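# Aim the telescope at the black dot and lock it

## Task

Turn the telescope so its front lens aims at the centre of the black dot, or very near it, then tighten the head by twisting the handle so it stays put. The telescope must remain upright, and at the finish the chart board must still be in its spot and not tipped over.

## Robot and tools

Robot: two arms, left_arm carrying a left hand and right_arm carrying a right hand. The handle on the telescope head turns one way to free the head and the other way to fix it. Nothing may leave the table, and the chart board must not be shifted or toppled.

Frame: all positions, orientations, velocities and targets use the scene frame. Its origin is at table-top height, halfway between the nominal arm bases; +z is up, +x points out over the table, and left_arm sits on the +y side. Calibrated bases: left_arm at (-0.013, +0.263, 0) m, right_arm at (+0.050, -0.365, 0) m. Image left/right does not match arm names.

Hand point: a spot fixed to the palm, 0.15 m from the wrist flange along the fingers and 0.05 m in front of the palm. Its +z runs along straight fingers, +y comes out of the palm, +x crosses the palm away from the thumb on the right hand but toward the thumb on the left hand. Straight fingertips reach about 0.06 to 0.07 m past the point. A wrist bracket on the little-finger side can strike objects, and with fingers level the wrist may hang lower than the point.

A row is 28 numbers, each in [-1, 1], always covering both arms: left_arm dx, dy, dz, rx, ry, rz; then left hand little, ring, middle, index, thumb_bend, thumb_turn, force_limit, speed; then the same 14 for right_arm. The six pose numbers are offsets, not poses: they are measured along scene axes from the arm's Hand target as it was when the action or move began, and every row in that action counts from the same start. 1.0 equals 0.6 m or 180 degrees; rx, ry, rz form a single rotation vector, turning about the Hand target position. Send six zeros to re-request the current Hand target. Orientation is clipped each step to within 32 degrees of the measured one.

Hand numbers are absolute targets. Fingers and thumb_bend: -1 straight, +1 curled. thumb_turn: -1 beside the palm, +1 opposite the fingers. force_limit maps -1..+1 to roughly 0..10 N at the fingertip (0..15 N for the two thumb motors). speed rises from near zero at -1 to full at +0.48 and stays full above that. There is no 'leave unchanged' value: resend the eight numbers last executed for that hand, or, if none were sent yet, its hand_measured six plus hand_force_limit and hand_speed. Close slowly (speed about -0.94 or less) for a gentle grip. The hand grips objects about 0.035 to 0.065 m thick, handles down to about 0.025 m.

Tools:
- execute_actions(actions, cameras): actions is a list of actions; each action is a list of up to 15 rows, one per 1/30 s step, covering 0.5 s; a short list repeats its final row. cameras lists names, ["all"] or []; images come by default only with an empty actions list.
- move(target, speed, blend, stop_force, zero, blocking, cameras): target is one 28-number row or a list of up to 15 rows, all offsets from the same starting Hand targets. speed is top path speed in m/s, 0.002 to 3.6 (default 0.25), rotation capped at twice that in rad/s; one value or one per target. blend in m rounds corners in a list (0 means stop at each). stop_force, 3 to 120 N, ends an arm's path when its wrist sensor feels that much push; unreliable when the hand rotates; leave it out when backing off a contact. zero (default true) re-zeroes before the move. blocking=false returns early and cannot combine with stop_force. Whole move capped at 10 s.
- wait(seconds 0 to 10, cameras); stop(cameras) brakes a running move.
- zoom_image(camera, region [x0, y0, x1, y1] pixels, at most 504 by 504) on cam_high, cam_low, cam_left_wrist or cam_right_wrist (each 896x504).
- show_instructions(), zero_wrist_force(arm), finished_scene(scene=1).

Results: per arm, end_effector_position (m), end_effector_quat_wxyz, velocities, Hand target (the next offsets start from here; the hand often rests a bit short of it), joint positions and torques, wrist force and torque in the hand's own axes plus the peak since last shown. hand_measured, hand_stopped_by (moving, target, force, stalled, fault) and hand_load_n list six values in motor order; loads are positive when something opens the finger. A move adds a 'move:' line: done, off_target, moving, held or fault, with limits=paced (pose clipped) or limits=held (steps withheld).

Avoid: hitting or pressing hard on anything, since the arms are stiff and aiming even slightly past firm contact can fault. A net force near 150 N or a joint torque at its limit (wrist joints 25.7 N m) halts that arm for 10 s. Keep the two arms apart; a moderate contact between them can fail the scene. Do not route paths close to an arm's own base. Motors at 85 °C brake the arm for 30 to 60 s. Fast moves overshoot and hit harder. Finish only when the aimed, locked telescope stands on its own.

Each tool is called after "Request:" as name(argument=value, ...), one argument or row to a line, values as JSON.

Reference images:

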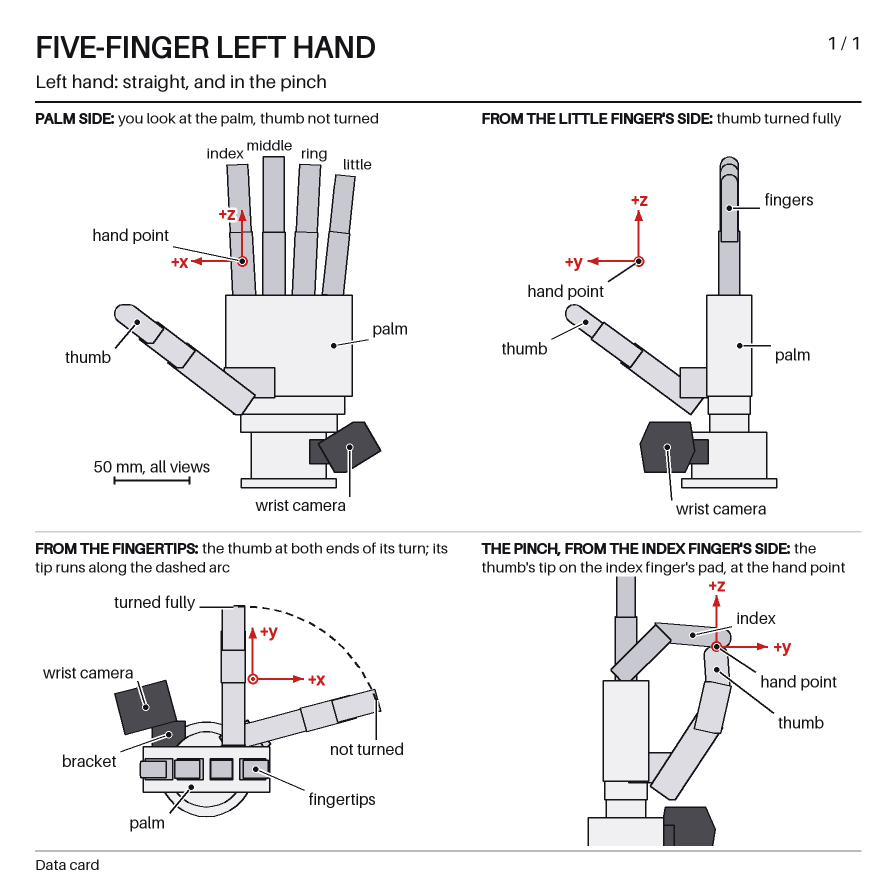

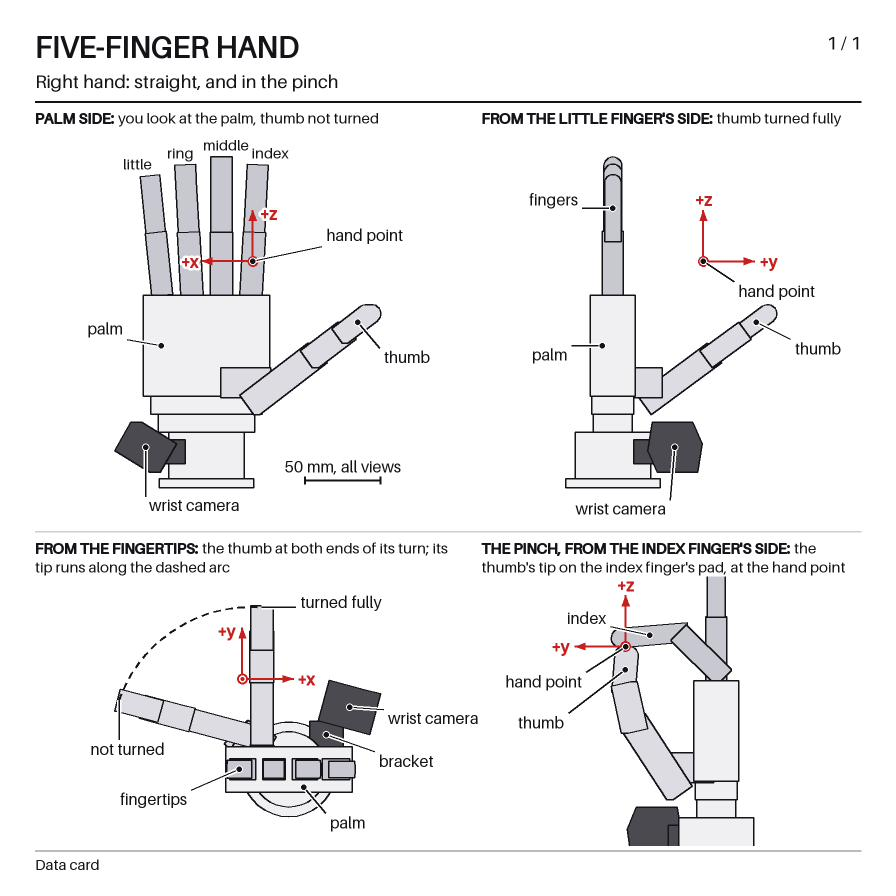

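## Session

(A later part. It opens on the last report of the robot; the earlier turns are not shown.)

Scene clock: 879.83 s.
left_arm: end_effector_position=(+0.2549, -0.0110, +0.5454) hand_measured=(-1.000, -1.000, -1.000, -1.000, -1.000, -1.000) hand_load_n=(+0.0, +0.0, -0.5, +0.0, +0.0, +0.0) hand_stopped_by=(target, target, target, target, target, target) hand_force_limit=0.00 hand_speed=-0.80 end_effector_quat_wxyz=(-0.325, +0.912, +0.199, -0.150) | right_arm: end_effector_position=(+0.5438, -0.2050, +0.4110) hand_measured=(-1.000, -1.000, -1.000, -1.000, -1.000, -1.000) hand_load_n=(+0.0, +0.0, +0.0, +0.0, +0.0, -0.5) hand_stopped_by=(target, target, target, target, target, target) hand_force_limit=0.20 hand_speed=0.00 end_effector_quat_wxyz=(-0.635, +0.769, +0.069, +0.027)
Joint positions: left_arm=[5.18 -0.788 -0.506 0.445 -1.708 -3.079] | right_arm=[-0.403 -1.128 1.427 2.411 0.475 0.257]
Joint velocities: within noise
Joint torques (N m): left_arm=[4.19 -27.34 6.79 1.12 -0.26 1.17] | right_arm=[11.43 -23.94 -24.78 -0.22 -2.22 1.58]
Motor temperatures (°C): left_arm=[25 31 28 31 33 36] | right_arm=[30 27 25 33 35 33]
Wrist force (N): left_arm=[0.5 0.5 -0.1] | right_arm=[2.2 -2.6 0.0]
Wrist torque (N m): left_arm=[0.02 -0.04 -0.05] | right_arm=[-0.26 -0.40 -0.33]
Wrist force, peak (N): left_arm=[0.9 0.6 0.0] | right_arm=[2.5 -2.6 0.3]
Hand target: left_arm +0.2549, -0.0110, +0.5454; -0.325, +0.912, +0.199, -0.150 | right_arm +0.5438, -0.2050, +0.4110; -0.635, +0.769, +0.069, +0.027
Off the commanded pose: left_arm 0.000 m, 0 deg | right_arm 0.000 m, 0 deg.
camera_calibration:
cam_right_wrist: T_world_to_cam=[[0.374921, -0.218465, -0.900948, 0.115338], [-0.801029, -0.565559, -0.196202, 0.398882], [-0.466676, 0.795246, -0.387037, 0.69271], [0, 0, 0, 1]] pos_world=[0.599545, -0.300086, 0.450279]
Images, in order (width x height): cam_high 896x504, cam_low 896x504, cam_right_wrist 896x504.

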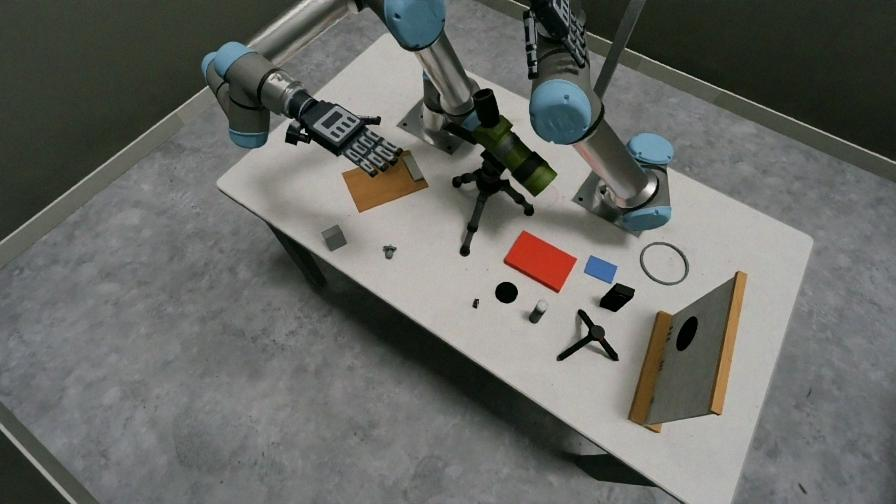

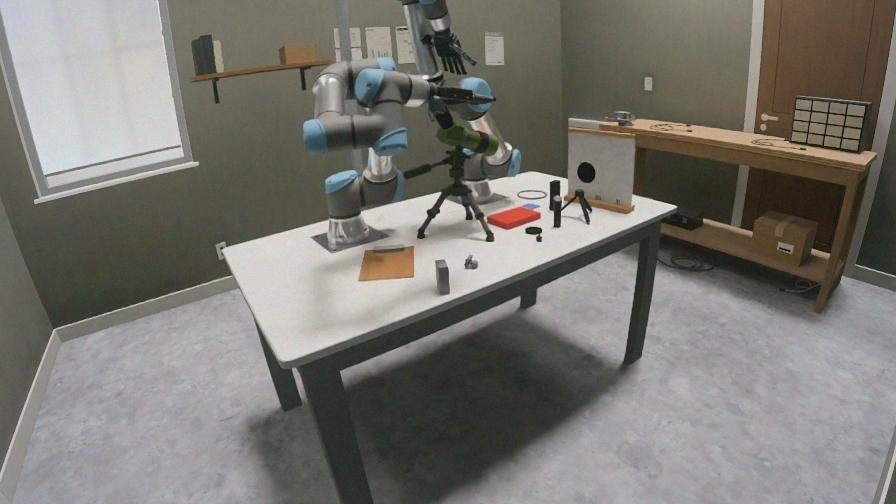

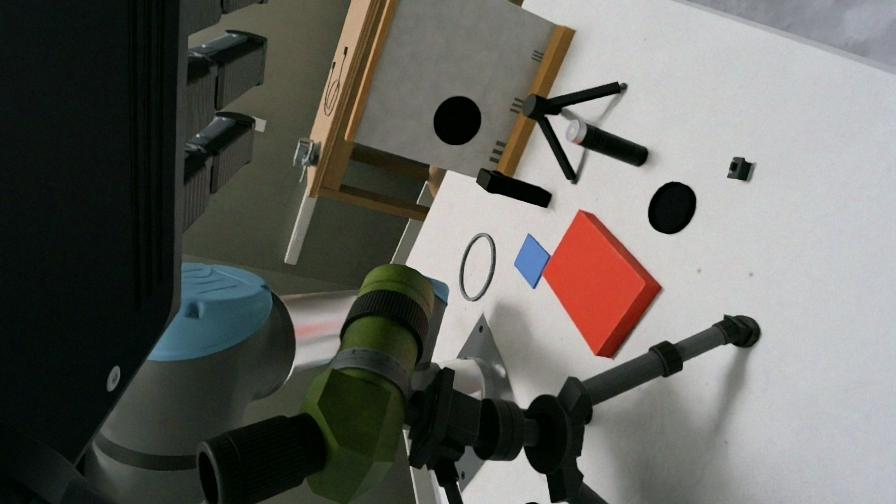

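Request:
execute_actions(
  actions=[],
  cameras=["cam_left_wrist"],
)

Scene clock: 905.53 s.
left_arm: end_effector_position=(+0.2549, -0.0110, +0.5454) hand_measured=(-1.000, -1.000, -1.000, -1.000, -1.000, -1.000) hand_load_n=(+0.0, +0.0, +0.0, +0.0, +0.0, +0.0) hand_stopped_by=(target, target, target, target, target, target) hand_force_limit=0.00 hand_speed=-0.80 end_effector_quat_wxyz=(-0.325, +0.912, +0.199, -0.150) | right_arm: end_effector_position=(+0.5438, -0.2050, +0.4110) hand_measured=(-1.000, -1.000, -1.000, -1.000, -1.000, -1.000) hand_load_n=(+0.0, +0.0, +0.0, -0.5, +0.0, +0.0) hand_stopped_by=(target, target, target, target, target, target) hand_force_limit=0.20 hand_speed=0.00 end_effector_quat_wxyz=(-0.635, +0.769, +0.069, +0.027)
Joint positions: left_arm=[5.18 -0.788 -0.506 0.445 -1.708 -3.079] | right_arm=[-0.403 -1.128 1.427 2.411 0.475 0.257]
Joint velocities: within noise
Joint torques (N m): left_arm=[3.97 -29.75 4.11 0.96 -0.15 1.23] | right_arm=[11.7 -24.77 -25.53 -0.04 -2.19 1.49]
Motor temperatures (°C): left_arm=[25 31 28 31 33 36] | right_arm=[30 27 25 33 35 33]
Wrist force (N): left_arm=[0.6 0.2 0.2] | right_arm=[2.2 -2.2 0.2]
Wrist torque (N m): left_arm=[-0.04 -0.06 -0.03] | right_arm=[-0.21 -0.40 -0.32]
Wrist force, peak (N): left_arm=[1.0 0.6 0.0] | right_arm=[2.5 -2.9 0.3]
Hand target: left_arm +0.2549, -0.0110, +0.5454; -0.325, +0.912, +0.199, -0.150 | right_arm +0.5438, -0.2050, +0.4110; -0.635, +0.769, +0.069, +0.027
Off the commanded pose: left_arm 0.000 m, 0 deg | right_arm 0.000 m, 0 deg.
camera_calibration:
cam_left_wrist: T_world_to_cam=[[0.00405481, 0.788996, 0.614385, -0.325359], [0.985295, -0.1081, 0.13232, -0.328707], [0.170815, 0.604814, -0.777832, 0.49954], [0, 0, 0, 1]] pos_world=[0.239863, -0.0809551, 0.631948]
Images, in order (width x height): cam_left_wrist 896x504.

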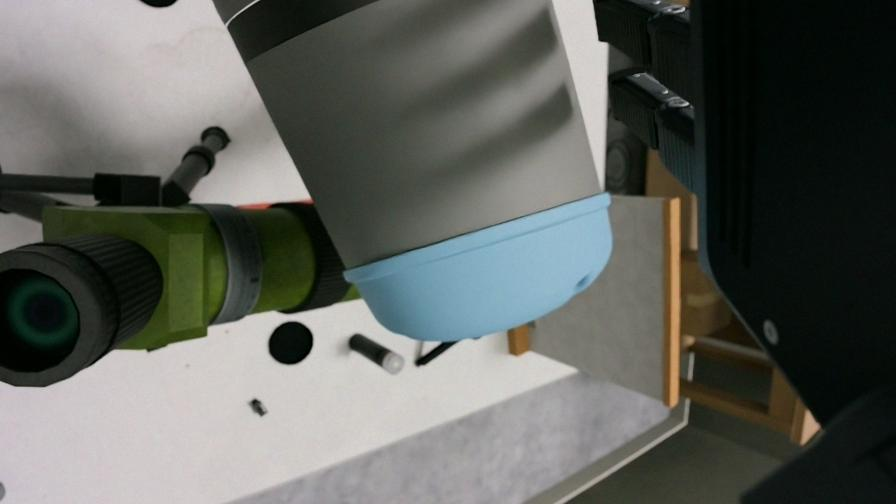

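Request:
execute_actions(
  actions=[],
  cameras=["cam_right_wrist"],
)

Request:
zoom_image(
  camera="cam_right_wrist",
  region=[335, 260, 385, 310],
)

Request:
zoom_image(
  camera="cam_right_wrist",
  region=[325, 300, 375, 350],
)

Request:
zoom_image(
  camera="cam_right_wrist",
  region=[395, 260, 445, 310],
)

Request:
zoom_image(
  camera="cam_right_wrist",
  region=[395, 310, 445, 360],
)

Request:
zoom_image(
  camera="cam_right_wrist",
  region=[380, 345, 430, 395],
)

Scene clock: 933.50 s.
left_arm: end_effector_position=(+0.2549, -0.0110, +0.5454) hand_measured=(-1.000, -1.000, -1.000, -1.000, -1.000, -1.000) hand_load_n=(+0.0, +0.0, +0.0, +0.0, +0.0, -0.5) hand_stopped_by=(target, target, target, target, target, target) hand_force_limit=0.00 hand_speed=-0.80 end_effector_quat_wxyz=(-0.325, +0.912, +0.199, -0.150) | right_arm: end_effector_position=(+0.5438, -0.2050, +0.4110) hand_measured=(-1.000, -1.000, -1.000, -1.000, -1.000, -1.000) hand_load_n=(+0.0, +0.0, +0.0, +0.0, +0.0, +0.0) hand_stopped_by=(target, target, target, target, target, target) hand_force_limit=0.20 hand_speed=0.00 end_effector_quat_wxyz=(-0.635, +0.769, +0.069, +0.027)
Joint positions: left_arm=[5.18 -0.788 -0.506 0.445 -1.708 -3.079] | right_arm=[-0.403 -1.128 1.427 2.411 0.475 0.257]
Joint velocities: within noise
Joint torques (N m): left_arm=[3.79 -29 4.97 1.05 0.08 1.33] | right_arm=[10.53 -23.17 -25.82 0.04 -2.18 1.54]
Motor temperatures (°C): left_arm=[25 31 28 31 33 36] | right_arm=[30 27 25 33 35 33]
Wrist force (N): left_arm=[0.4 0.3 -0.2] | right_arm=[2.1 -2.7 0.0]
Wrist torque (N m): left_arm=[0.00 -0.02 -0.05] | right_arm=[-0.27 -0.40 -0.34]
Wrist force, peak (N): left_arm=[0.8 0.7 0.1] | right_arm=[2.5 -2.7 0.0]
Hand target: left_arm +0.2549, -0.0110, +0.5454; -0.325, +0.912, +0.199, -0.150 | right_arm +0.5438, -0.2050, +0.4110; -0.635, +0.769, +0.069, +0.027
Off the commanded pose: left_arm 0.000 m, 0 deg | right_arm 0.000 m, 0 deg.
camera_calibration:
cam_right_wrist: T_world_to_cam=[[0.374921, -0.218465, -0.900948, 0.115338], [-0.801029, -0.565559, -0.196202, 0.398882], [-0.466676, 0.795246, -0.387037, 0.69271], [0, 0, 0, 1]] pos_world=[0.599545, -0.300086, 0.450279]
Images, in order (width x height): cam_right_wrist 896x504.

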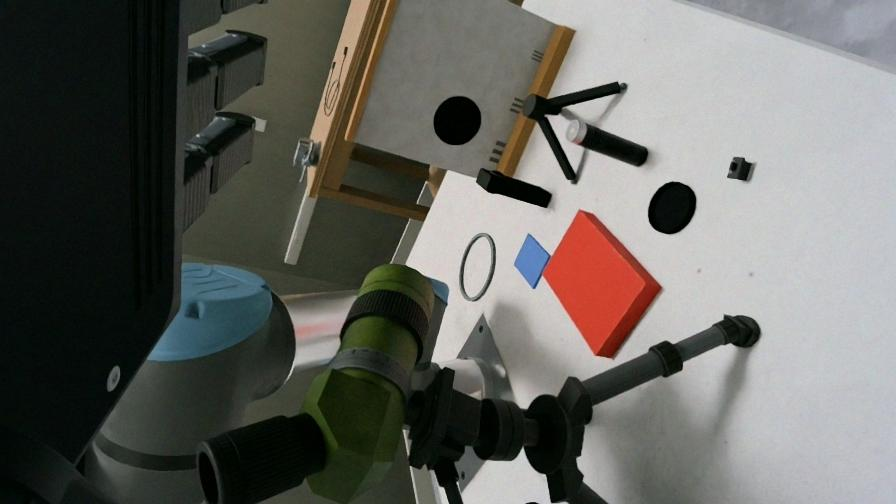

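Scaled by 10.080.

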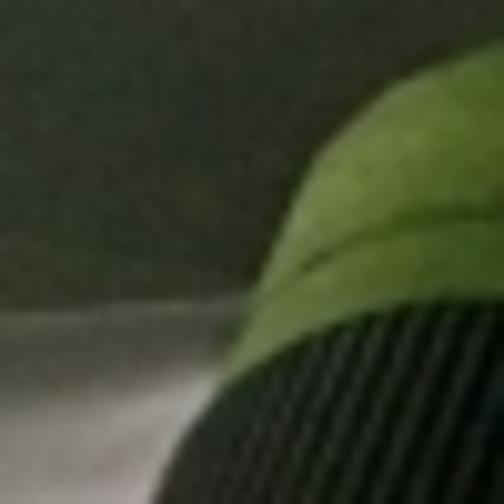

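Scaled by 10.080.

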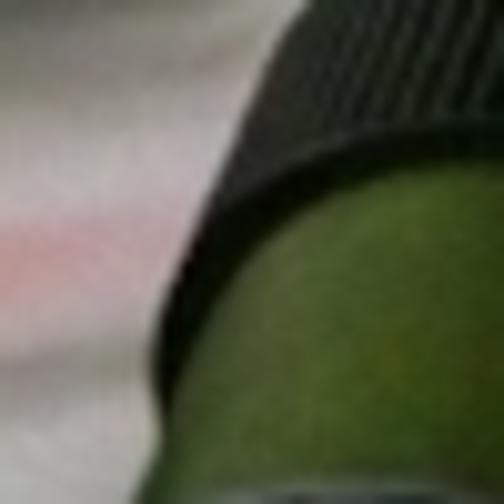

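Scaled by 10.080.

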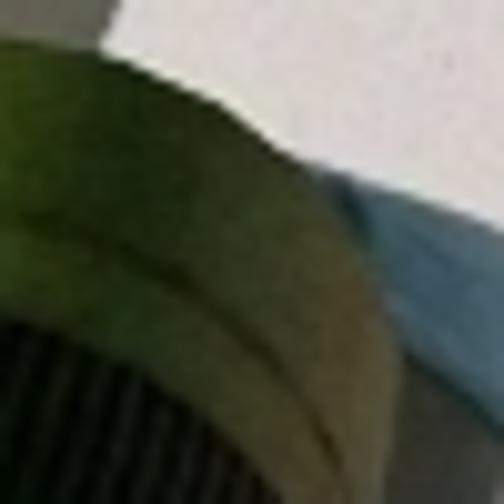

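Scaled by 10.080.

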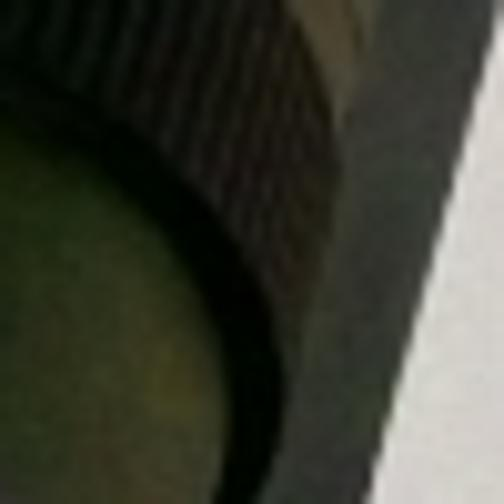

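Scaled by 10.080.

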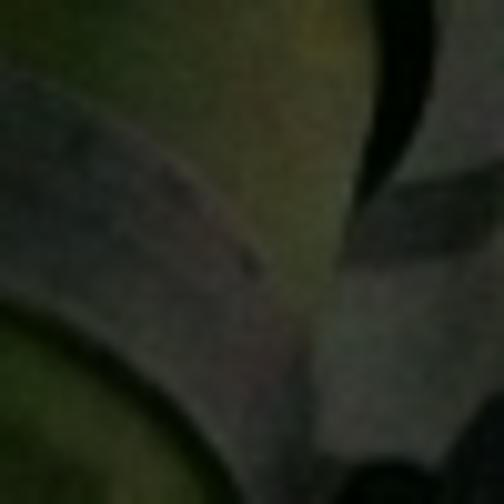

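Request:
move(
  target=[0,0,0,0,0,0,-1,-1,-1,-1,-1,-1,0,-0.8,-0.2168,-0.1667,0.3332,0,0,0,-1,-1,-1,-1,-1,-1,0.2,0],
  cameras=["cam_right_wrist"],
)

Scene clock: 975.77 s.
left_arm: end_effector_position=(+0.2549, -0.0110, +0.5454) hand_measured=(-1.000, -1.000, -1.000, -1.000, -1.000, -1.000) hand_load_n=(+0.0, -0.5, +0.0, +0.0, +0.0, +0.0) hand_stopped_by=(target, target, target, target, target, target) hand_force_limit=0.00 hand_speed=-0.80 end_effector_quat_wxyz=(-0.325, +0.912, +0.199, -0.150) | right_arm: end_effector_position=(+0.4138, -0.3049, +0.6109) hand_measured=(-1.000, -1.000, -1.000, -1.000, -1.000, -1.000) hand_load_n=(+0.0, +0.0, -0.5, -0.5, +0.0, +0.0) hand_stopped_by=(target, target, target, target, target, target) hand_force_limit=0.20 hand_speed=0.00 end_effector_quat_wxyz=(-0.635, +0.769, +0.069, +0.027)
Joint positions: left_arm=[5.18 -0.788 -0.506 0.445 -1.708 -3.079] | right_arm=[-0.736 -1.456 1.352 2.972 0.788 0.063]
Joint torques (N m): left_arm=[2.89 -29.88 5.07 0.64 0.11 1.1] | right_arm=[-3.43 -16.54 -22.52 3.68 -0.31 1.61]
Wrist force (N): left_arm=[0.5 0.5 0.4] | right_arm=[2.2 -2.2 0.5]
Wrist torque (N m): left_arm=[0.00 -0.03 -0.05] | right_arm=[-0.24 -0.42 -0.38]
Wrist force, peak (N): left_arm=[0.8 0.5 0.3] | right_arm=[1.0 -3.9 -0.5]
Hand target: left_arm +0.2549, -0.0110, +0.5454; -0.325, +0.912, +0.199, -0.150 | right_arm +0.4138, -0.3050, +0.6109; -0.635, +0.769, +0.069, +0.027
Off the commanded pose: left_arm 0.000 m, 0 deg | right_arm 0.000 m, 0 deg.
move: done
camera_calibration:
cam_right_wrist: T_world_to_cam=[[0.375021, -0.218538, -0.900889, 0.322253], [-0.801038, -0.565522, -0.196271, 0.277397], [-0.46658, 0.795252, -0.38714, 0.788913], [0, 0, 0, 1]] pos_world=[0.469445, -0.400086, 0.650179]
Images, in order (width x height): cam_right_wrist 896x504.

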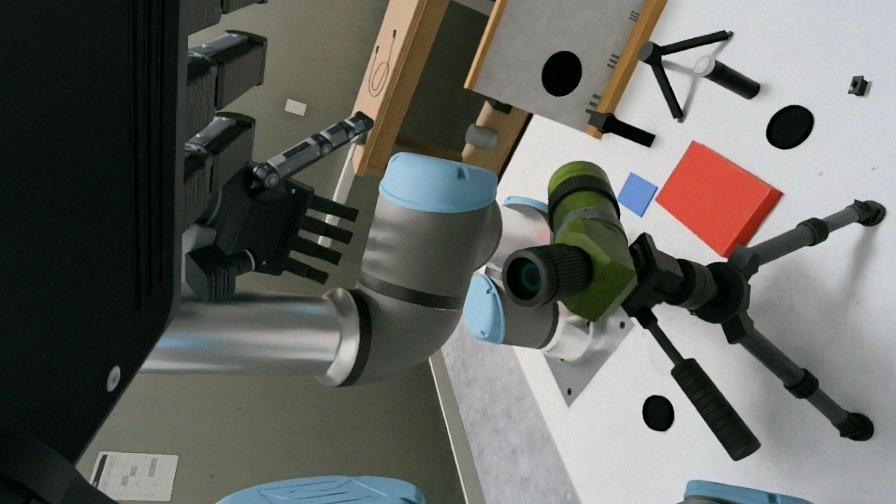

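Request:
zoom_image(
  camera="cam_right_wrist",
  region=[535, 150, 585, 200],
)

Request:
zoom_image(
  camera="cam_right_wrist",
  region=[585, 150, 635, 200],
)

Request:
zoom_image(
  camera="cam_right_wrist",
  region=[530, 190, 580, 240],
)

Request:
zoom_image(
  camera="cam_right_wrist",
  region=[585, 190, 635, 240],
)

Request:
zoom_image(
  camera="cam_right_wrist",
  region=[535, 45, 590, 100],
)

Scaled by 10.080.

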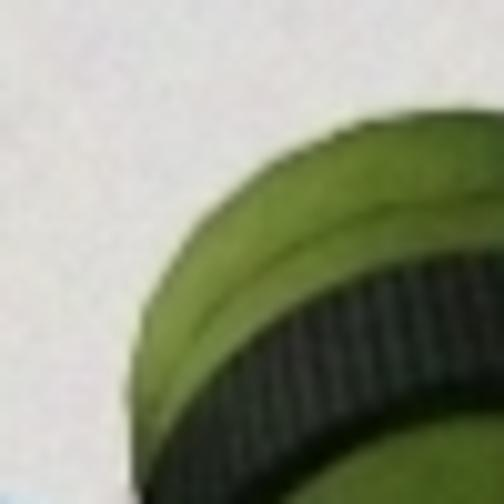

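Scaled by 10.080.

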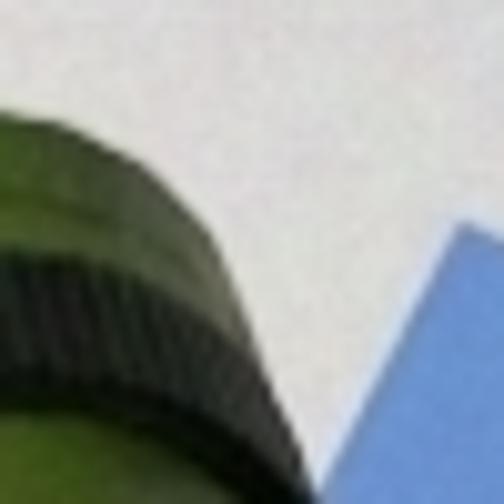

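Scaled by 10.080.

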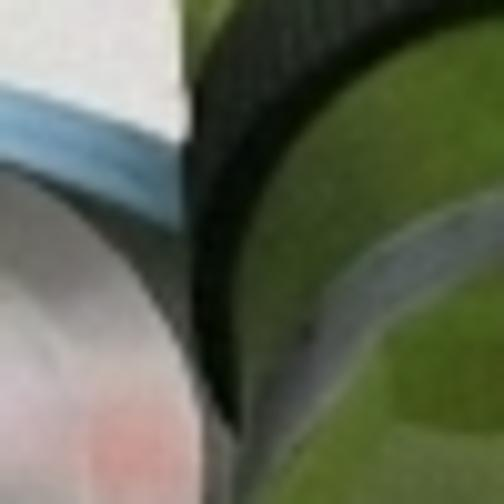

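Scaled by 10.080.

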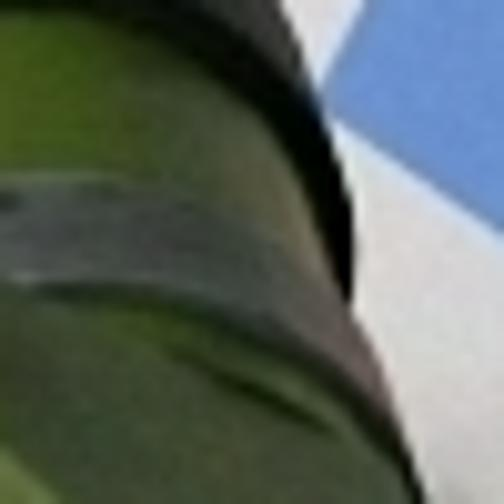

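Scaled by 9.164.

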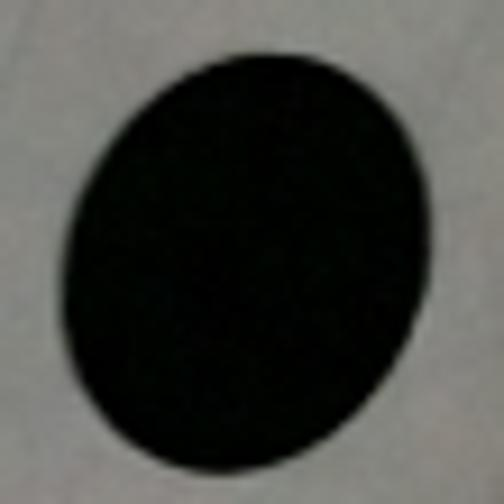

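Request:
move(
  target=[0,0,0,0,0,0,-1,-1,-1,-1,-1,-1,0,-0.8,-0.1658,-0.0333,0.0833,0,0,0,-1,-1,-1,-1,-1,-1,0.2,0],
  cameras=["cam_right_wrist","cam_high"],
)

Scene clock: 1023.37 s.
left_arm: end_effector_position=(+0.2549, -0.0110, +0.5454) hand_measured=(-1.000, -1.000, -1.000, -1.000, -1.000, -1.000) hand_load_n=(+0.0, +0.0, +0.0, +0.0, +0.0, +0.0) hand_stopped_by=(target, target, target, target, target, target) hand_force_limit=0.00 hand_speed=-0.80 end_effector_quat_wxyz=(-0.325, +0.912, +0.199, -0.150) | right_arm: end_effector_position=(+0.3144, -0.3249, +0.6608) hand_measured=(-1.000, -1.000, -1.000, -1.000, -1.000, -1.000) hand_load_n=(+0.0, +0.0, +0.0, +0.0, +0.0, -0.5) hand_stopped_by=(target, target, target, target, target, target) hand_force_limit=0.20 hand_speed=0.00 end_effector_quat_wxyz=(-0.635, +0.769, +0.069, +0.027)
Joint positions: left_arm=[5.18 -0.788 -0.506 0.445 -1.708 -3.079] | right_arm=[-0.973 -1.645 1.419 3.141 1.017 -0.012]
Joint torques (N m): left_arm=[4.21 -29.07 6.27 0.94 0.33 1.16] | right_arm=[-10.03 -19.08 -27 2.75 1.48 1.69]
Wrist force (N): left_arm=[0.8 0.2 0.1] | right_arm=[2.2 -2.4 0.2]
Wrist torque (N m): left_arm=[-0.03 -0.09 -0.02] | right_arm=[-0.23 -0.41 -0.38]
Wrist force, peak (N): left_arm=[0.8 0.6 0.2] | right_arm=[3.8 -1.5 0.5]
Hand target: left_arm +0.2549, -0.0110, +0.5454; -0.325, +0.912, +0.199, -0.150 | right_arm +0.3143, -0.3250, +0.6609; -0.635, +0.769, +0.069, +0.027
Off the commanded pose: left_arm 0.000 m, 0 deg | right_arm 0.000 m, 0 deg.
move: done
camera_calibration:
cam_right_wrist: T_world_to_cam=[[0.375021, -0.218538, -0.900889, 0.400114], [-0.801038, -0.565522, -0.196271, 0.196257], [-0.46658, 0.795252, -0.38714, 0.777759], [0, 0, 0, 1]] pos_world=[0.370045, -0.420086, 0.700079]
Images, in order (width x height): cam_high 896x504, cam_right_wrist 896x504.

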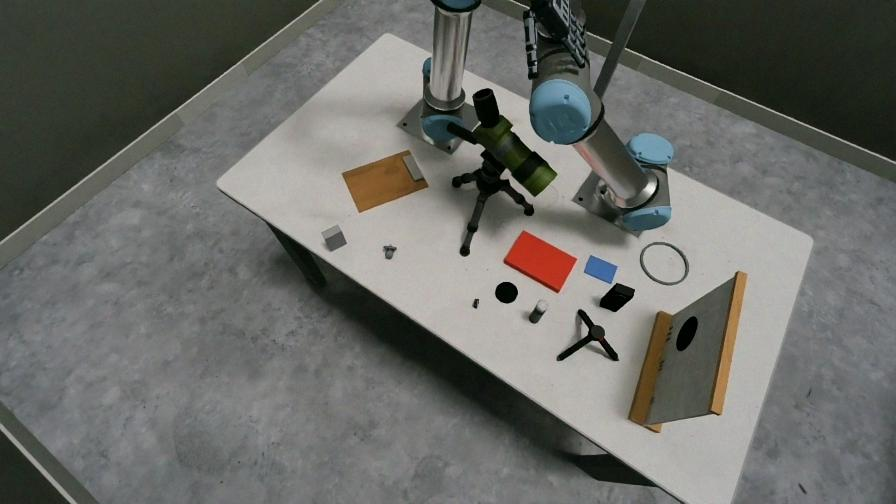

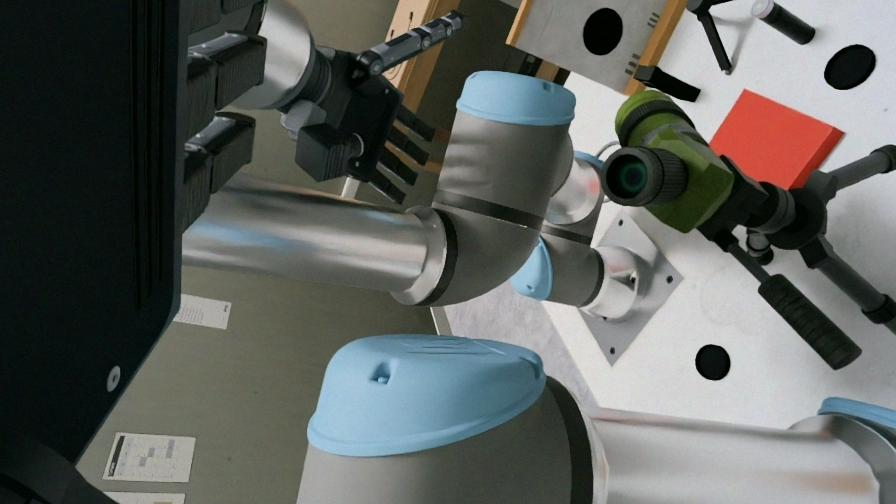

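Request:
zoom_image(
  camera="cam_right_wrist",
  region=[600, 80, 650, 130],
)

Request:
zoom_image(
  camera="cam_right_wrist",
  region=[650, 80, 720, 150],
)

Request:
zoom_image(
  camera="cam_right_wrist",
  region=[575, 5, 630, 60],
)

Scaled by 10.080.

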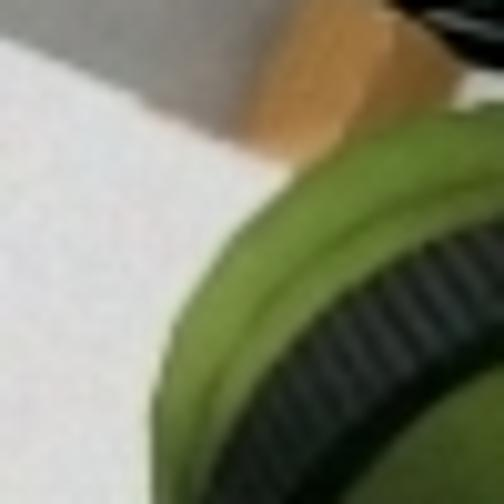

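Scaled by 7.200.

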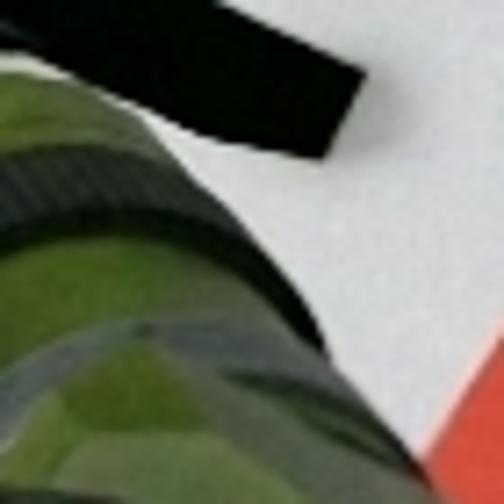

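Scaled by 9.164.

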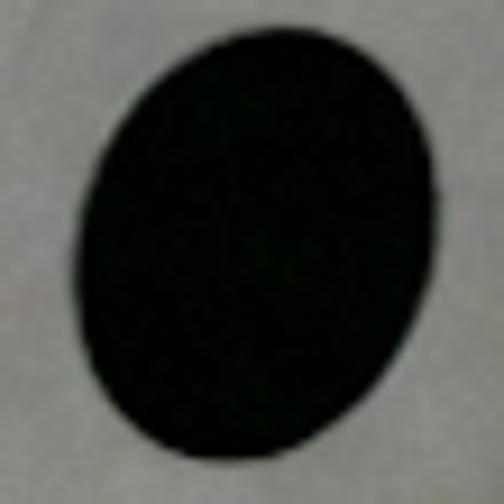

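Request:
zoom_image(
  camera="cam_right_wrist",
  region=[600, 80, 740, 220],
)

Scaled by 3.600.

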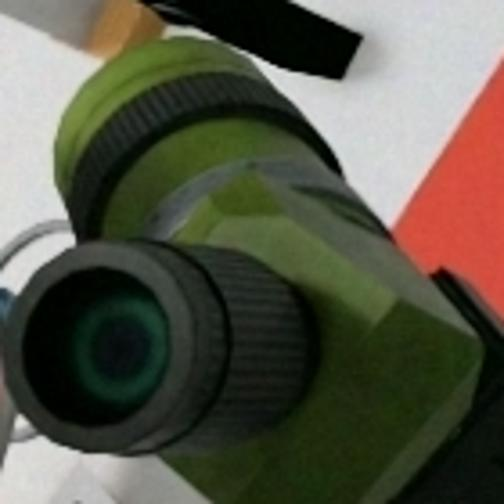

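Request:
move(
  target=[
    [0,0,0,0,0,0,-1,-1,-1,-1,-1,-1,0,-0.8,0.3095,0.0417,-0.3515,0.0231,0.0759,0.3956,1,1,1,1,-1,-1,-0.3,0],
    [0,0,0,0,0,0,-1,-1,-1,-1,-1,-1,0,-0.8,0.2262,0.0917,-0.6848,0.0231,0.0759,0.3956,1,1,1,1,-1,-1,-0.3,0],
  ],
  blend=[0.03,0],
  cameras=["cam_right_wrist","cam_high","cam_low"],
)

Scene clock: 1131.87 s.
left_arm: end_effector_position=(+0.2549, -0.0110, +0.5454) hand_measured=(-1.000, -1.000, -1.000, -1.000, -1.000, -1.000) hand_load_n=(+0.0, +0.0, +0.0, -0.5, +0.0, +0.0) hand_stopped_by=(target, target, target, target, target, target) hand_force_limit=0.00 hand_speed=-0.80 end_effector_quat_wxyz=(-0.325, +0.912, +0.199, -0.150) | right_arm: end_effector_position=(+0.4965, -0.2991, +0.4458) hand_measured=(+1.000, +1.000, +1.000, +1.000, -1.000, -1.000) hand_load_n=(+0.5, +0.0, +0.0, +0.0, +0.0, +0.5) hand_stopped_by=(target, target, target, target, target, target) hand_force_limit=-0.30 hand_speed=0.00 end_effector_quat_wxyz=(+0.563, -0.564, -0.427, +0.426)
Joint positions: left_arm=[5.18 -0.788 -0.506 0.445 -1.708 -3.079] | right_arm=[-0.168 -0.801 0.958 2.984 1.449 0]
Joint torques (N m): left_arm=[3.52 -30.44 5.53 0.6 0.2 1.14] | right_arm=[-11.24 -64.08 -26.11 3.61 -1.86 -1.74]
Wrist force (N): left_arm=[0.6 0.6 0.0] | right_arm=[1.7 -2.1 0.2]
Wrist torque (N m): left_arm=[0.03 -0.05 -0.05] | right_arm=[-0.18 -0.38 -0.36]
Wrist force, peak (N): left_arm=[1.0 0.4 0.2] | right_arm=[4.5 4.8 -0.3]
Hand target: left_arm +0.2549, -0.0110, +0.5454; -0.325, +0.912, +0.199, -0.150 | right_arm +0.4964, -0.2991, +0.4458; +0.563, -0.564, -0.427, +0.426 (not the last commanded pose)
Off the commanded pose: left_arm 0.000 m, 0 deg | right_arm 0.203 m, 1 deg.
move: held (right_arm; a check stopped the path); path passed 0 of 2 targets; limits=held
pose unreachable (right arm): on one or more control steps of this call, first in action 0 (counted from 0), this arm could not follow its commanded pose, so it was not sent that pose on those steps. It may still have moved: this result reports where it is.
cause: moving toward the commanded pose would bring two parts of the arm too close to each other (joints 4 (wrist 1) to 6 (wrist 3) lie between them).
camera_calibration:
cam_right_wrist: T_world_to_cam=[[0.12346, 0.213413, -0.96913, 0.428237], [0.228772, -0.956416, -0.18147, -0.320209], [-0.96562, -0.199305, -0.166902, 0.61104], [0, 0, 0, 1]] pos_world=[0.610417, -0.275861, 0.458893]
Images, in order (width x height): cam_high 896x504, cam_low 896x504, cam_right_wrist 896x504.

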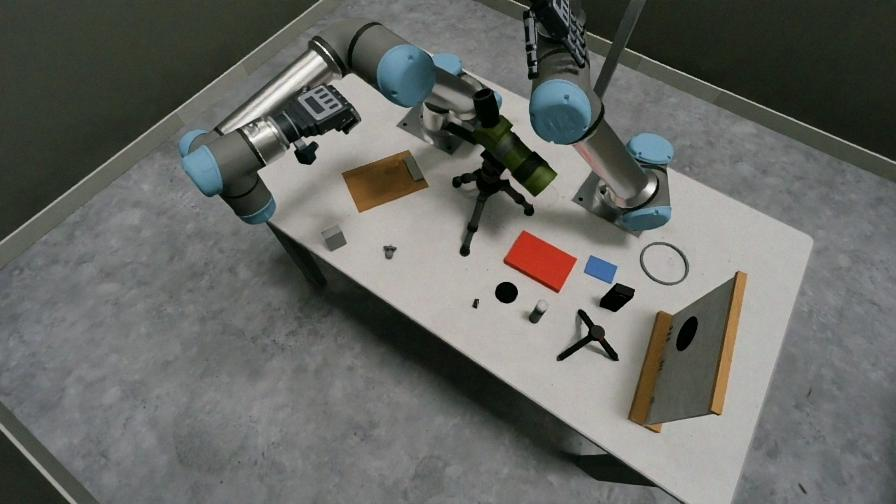

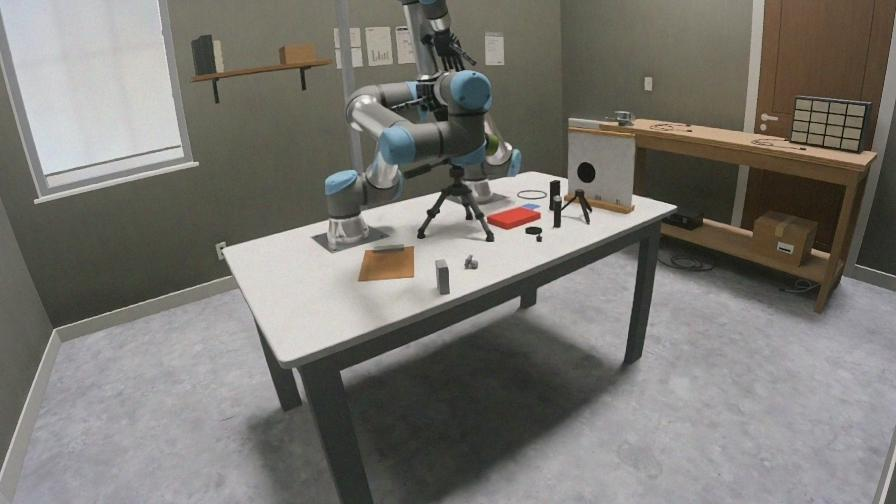

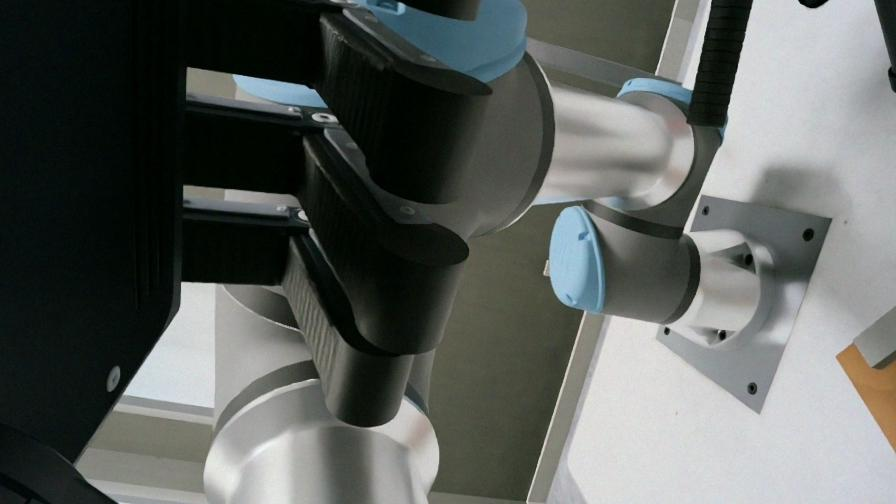

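Request:
zoom_image(
  camera="cam_high",
  region=[470, 100, 570, 200],
)

Request:
zoom_image(
  camera="cam_high",
  region=[515, 140, 565, 200],
)

Request:
zoom_image(
  camera="cam_high",
  region=[660, 300, 715, 365],
)

Scaled by 5.040.

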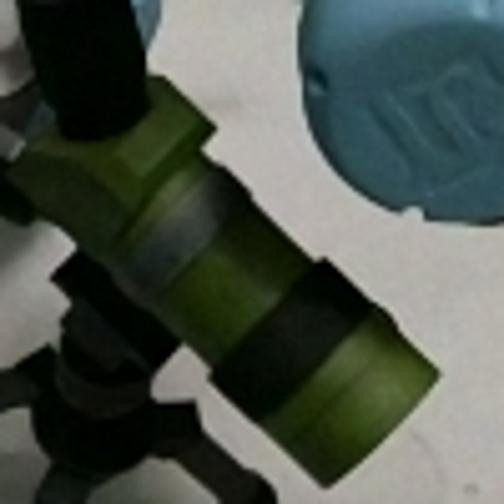

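Scaled by 8.400.

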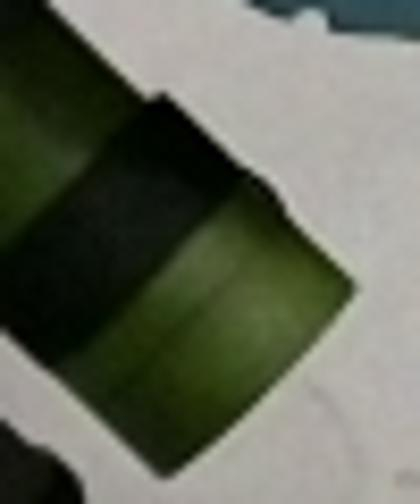

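Scaled by 7.754.

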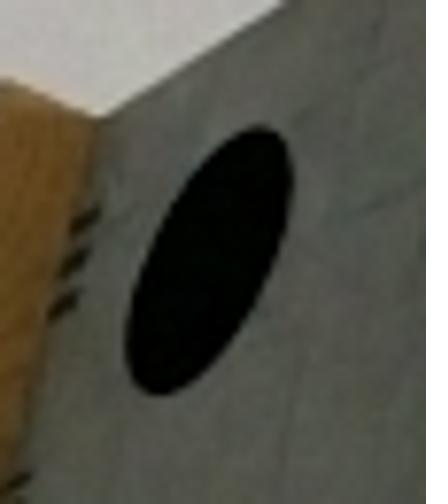

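Request:
move(
  target=[0,0,0,0,0,0,-1,-1,-1,-1,-1,-1,0,-0.8,0.006,-0.0515,0.0903,-0.0231,-0.0759,-0.3956,-1,-1,-1,-1,-1,1,0.2,0],
  cameras=["cam_low"],
)

Scene clock: 1196.77 s.
left_arm: end_effector_position=(+0.2549, -0.0110, +0.5454) hand_measured=(-1.000, -1.000, -1.000, -1.000, -1.000, -1.000) hand_load_n=(+0.0, +0.0, +0.0, +0.0, +0.0, -0.5) hand_stopped_by=(target, target, target, target, target, target) hand_force_limit=0.00 hand_speed=-0.80 end_effector_quat_wxyz=(-0.325, +0.912, +0.199, -0.150) | right_arm: end_effector_position=(+0.5000, -0.3300, +0.5000) hand_measured=(-1.000, -1.000, -1.000, -1.000, -1.000, +1.000) hand_load_n=(+0.0, -0.5, +0.0, +0.0, +0.0, +0.0) hand_stopped_by=(target, target, target, target, target, target) hand_force_limit=0.20 hand_speed=0.00 end_effector_quat_wxyz=(-0.635, +0.769, +0.065, +0.032)
Joint positions: left_arm=[5.18 -0.788 -0.506 0.445 -1.708 -3.079] | right_arm=[-0.664 -1.23 1.352 2.719 0.706 0.097]
Joint torques (N m): left_arm=[4.55 -30.44 4.2 0.52 0.61 1.15] | right_arm=[8.83 -26.11 -20.92 3.15 0.2 -2]
Wrist force (N): left_arm=[0.9 0.2 -0.1] | right_arm=[1.9 -1.9 0.5]
Wrist torque (N m): left_arm=[-0.02 -0.10 -0.01] | right_arm=[-0.17 -0.37 -0.36]
Wrist force, peak (N): left_arm=[0.9 0.5 0.1] | right_arm=[2.3 -2.6 0.1]
Hand target: left_arm +0.2549, -0.0110, +0.5454; -0.325, +0.912, +0.199, -0.150 | right_arm +0.5000, -0.3300, +0.5000; -0.635, +0.769, +0.065, +0.032
Off the commanded pose: left_arm 0.000 m, 0 deg | right_arm 0.000 m, 0 deg.
move: done
Images, in order (width x height): cam_low 896x504.

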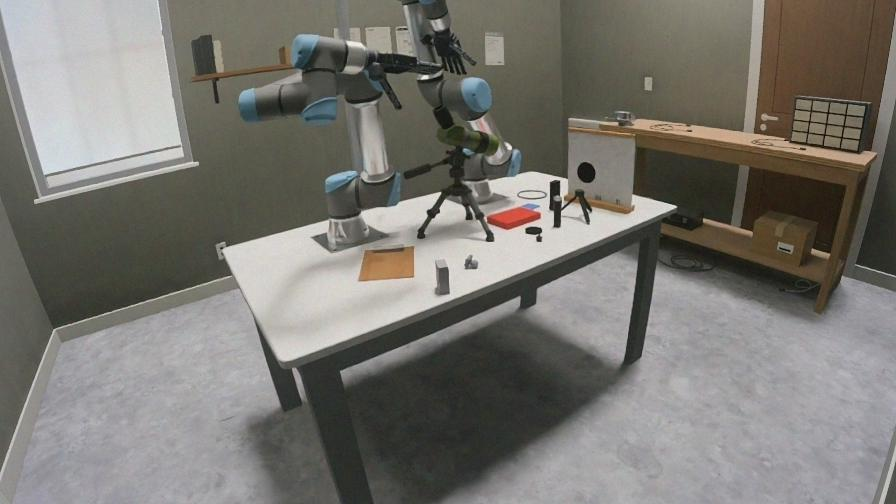

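Request:
zoom_image(
  camera="cam_low",
  region=[430, 110, 510, 170],
)

Request:
zoom_image(
  camera="cam_low",
  region=[570, 150, 610, 195],
)

Scaled by 6.300.

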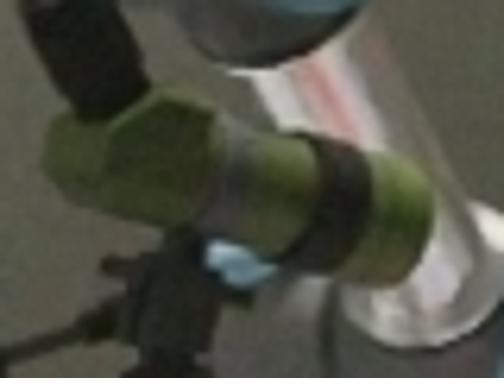

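Scaled by 11.200.

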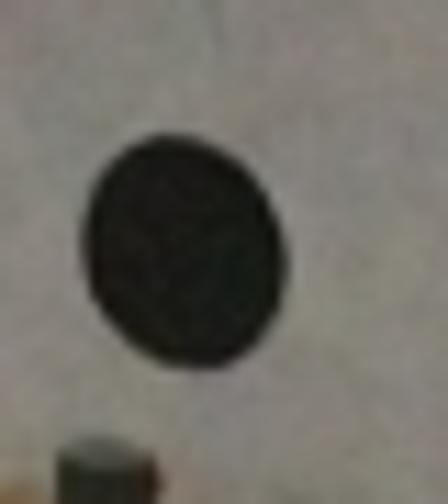

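Request:
move(
  target=[0,0,0,0,0,0,-1,-1,-1,-1,-1,-1,0,-0.8,-0.12,-0.03,-0.02,-0.3406,0.4866,-0.3986,-1,-1,-1,-1,-1,1,0.2,0],
  speed=0.4,
  cameras=["cam_high","cam_right_wrist"],
)

Scene clock: 1214.30 s.
left_arm: end_effector_position=(+0.2549, -0.0110, +0.5454) hand_measured=(-1.000, -1.000, -1.000, -1.000, -1.000, -1.000) hand_load_n=(+0.0, +0.0, +0.0, +0.0, +0.0, +0.0) hand_stopped_by=(target, target, target, target, target, target) hand_force_limit=0.00 hand_speed=-0.80 end_effector_quat_wxyz=(-0.325, +0.912, +0.199, -0.150) | right_arm: end_effector_position=(+0.4281, -0.3480, +0.4880) hand_measured=(-1.000, -1.000, -1.000, -1.000, -1.000, +1.000) hand_load_n=(+0.0, +0.0, +0.0, +0.0, +0.0, +0.0) hand_stopped_by=(target, target, target, target, target, target) hand_force_limit=0.20 hand_speed=0.00 end_effector_quat_wxyz=(-0.032, -0.658, +0.734, +0.167)
Joint positions: left_arm=[5.18 -0.788 -0.506 0.445 -1.708 -3.079] | right_arm=[-0.42 -1.05 0.692 2.261 1.489 2.832]
Joint torques (N m): left_arm=[3.49 -29.99 6.25 0.6 0.64 1.16] | right_arm=[-12.41 -51.96 -25.31 1.14 -0.71 1.61]
Wrist force (N): left_arm=[0.4 0.4 0.3] | right_arm=[1.1 -1.6 -1.0]
Wrist torque (N m): left_arm=[-0.01 -0.01 -0.05] | right_arm=[-0.11 -0.04 -0.09]
Wrist force, peak (N): left_arm=[0.6 0.7 0.5] | right_arm=[2.2 -2.7 0.1]
Hand target: left_arm +0.2549, -0.0110, +0.5454; -0.325, +0.912, +0.199, -0.150 | right_arm +0.4280, -0.3480, +0.4880; -0.032, -0.658, +0.734, +0.167
Off the commanded pose: left_arm 0.000 m, 0 deg | right_arm 0.000 m, 0 deg.
move: done
camera_calibration:
cam_right_wrist: T_world_to_cam=[[-0.941131, -0.168053, 0.29331, 0.194941], [0.0684938, 0.754876, 0.652281, -0.0863904], [-0.33103, 0.633972, -0.698926, 0.820175], [0, 0, 0, 1]] pos_world=[0.460885, -0.421993, 0.572414]
Images, in order (width x height): cam_high 896x504, cam_right_wrist 896x504.

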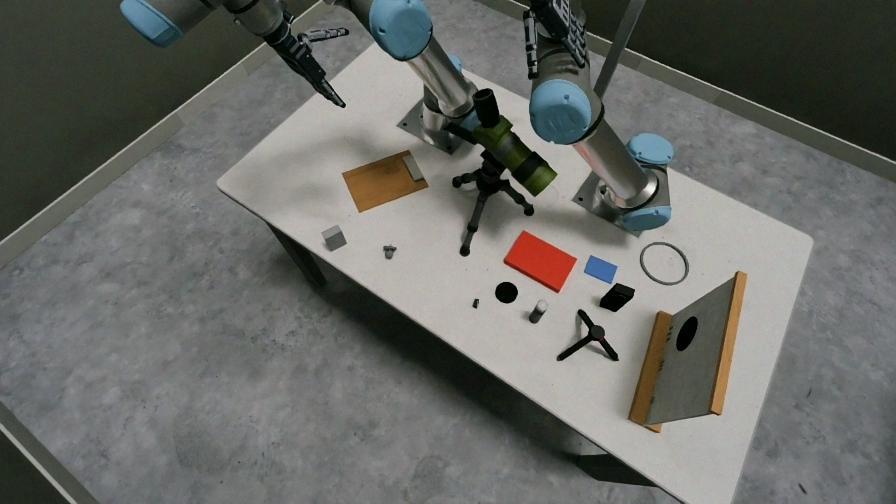

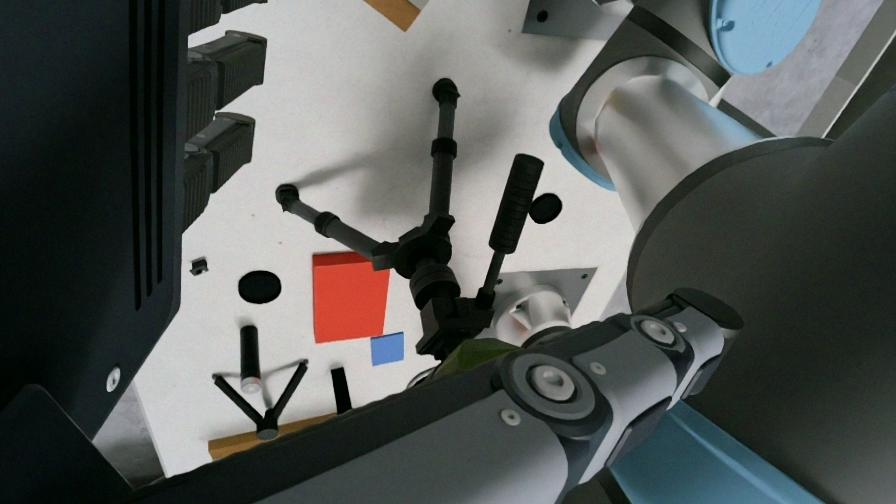

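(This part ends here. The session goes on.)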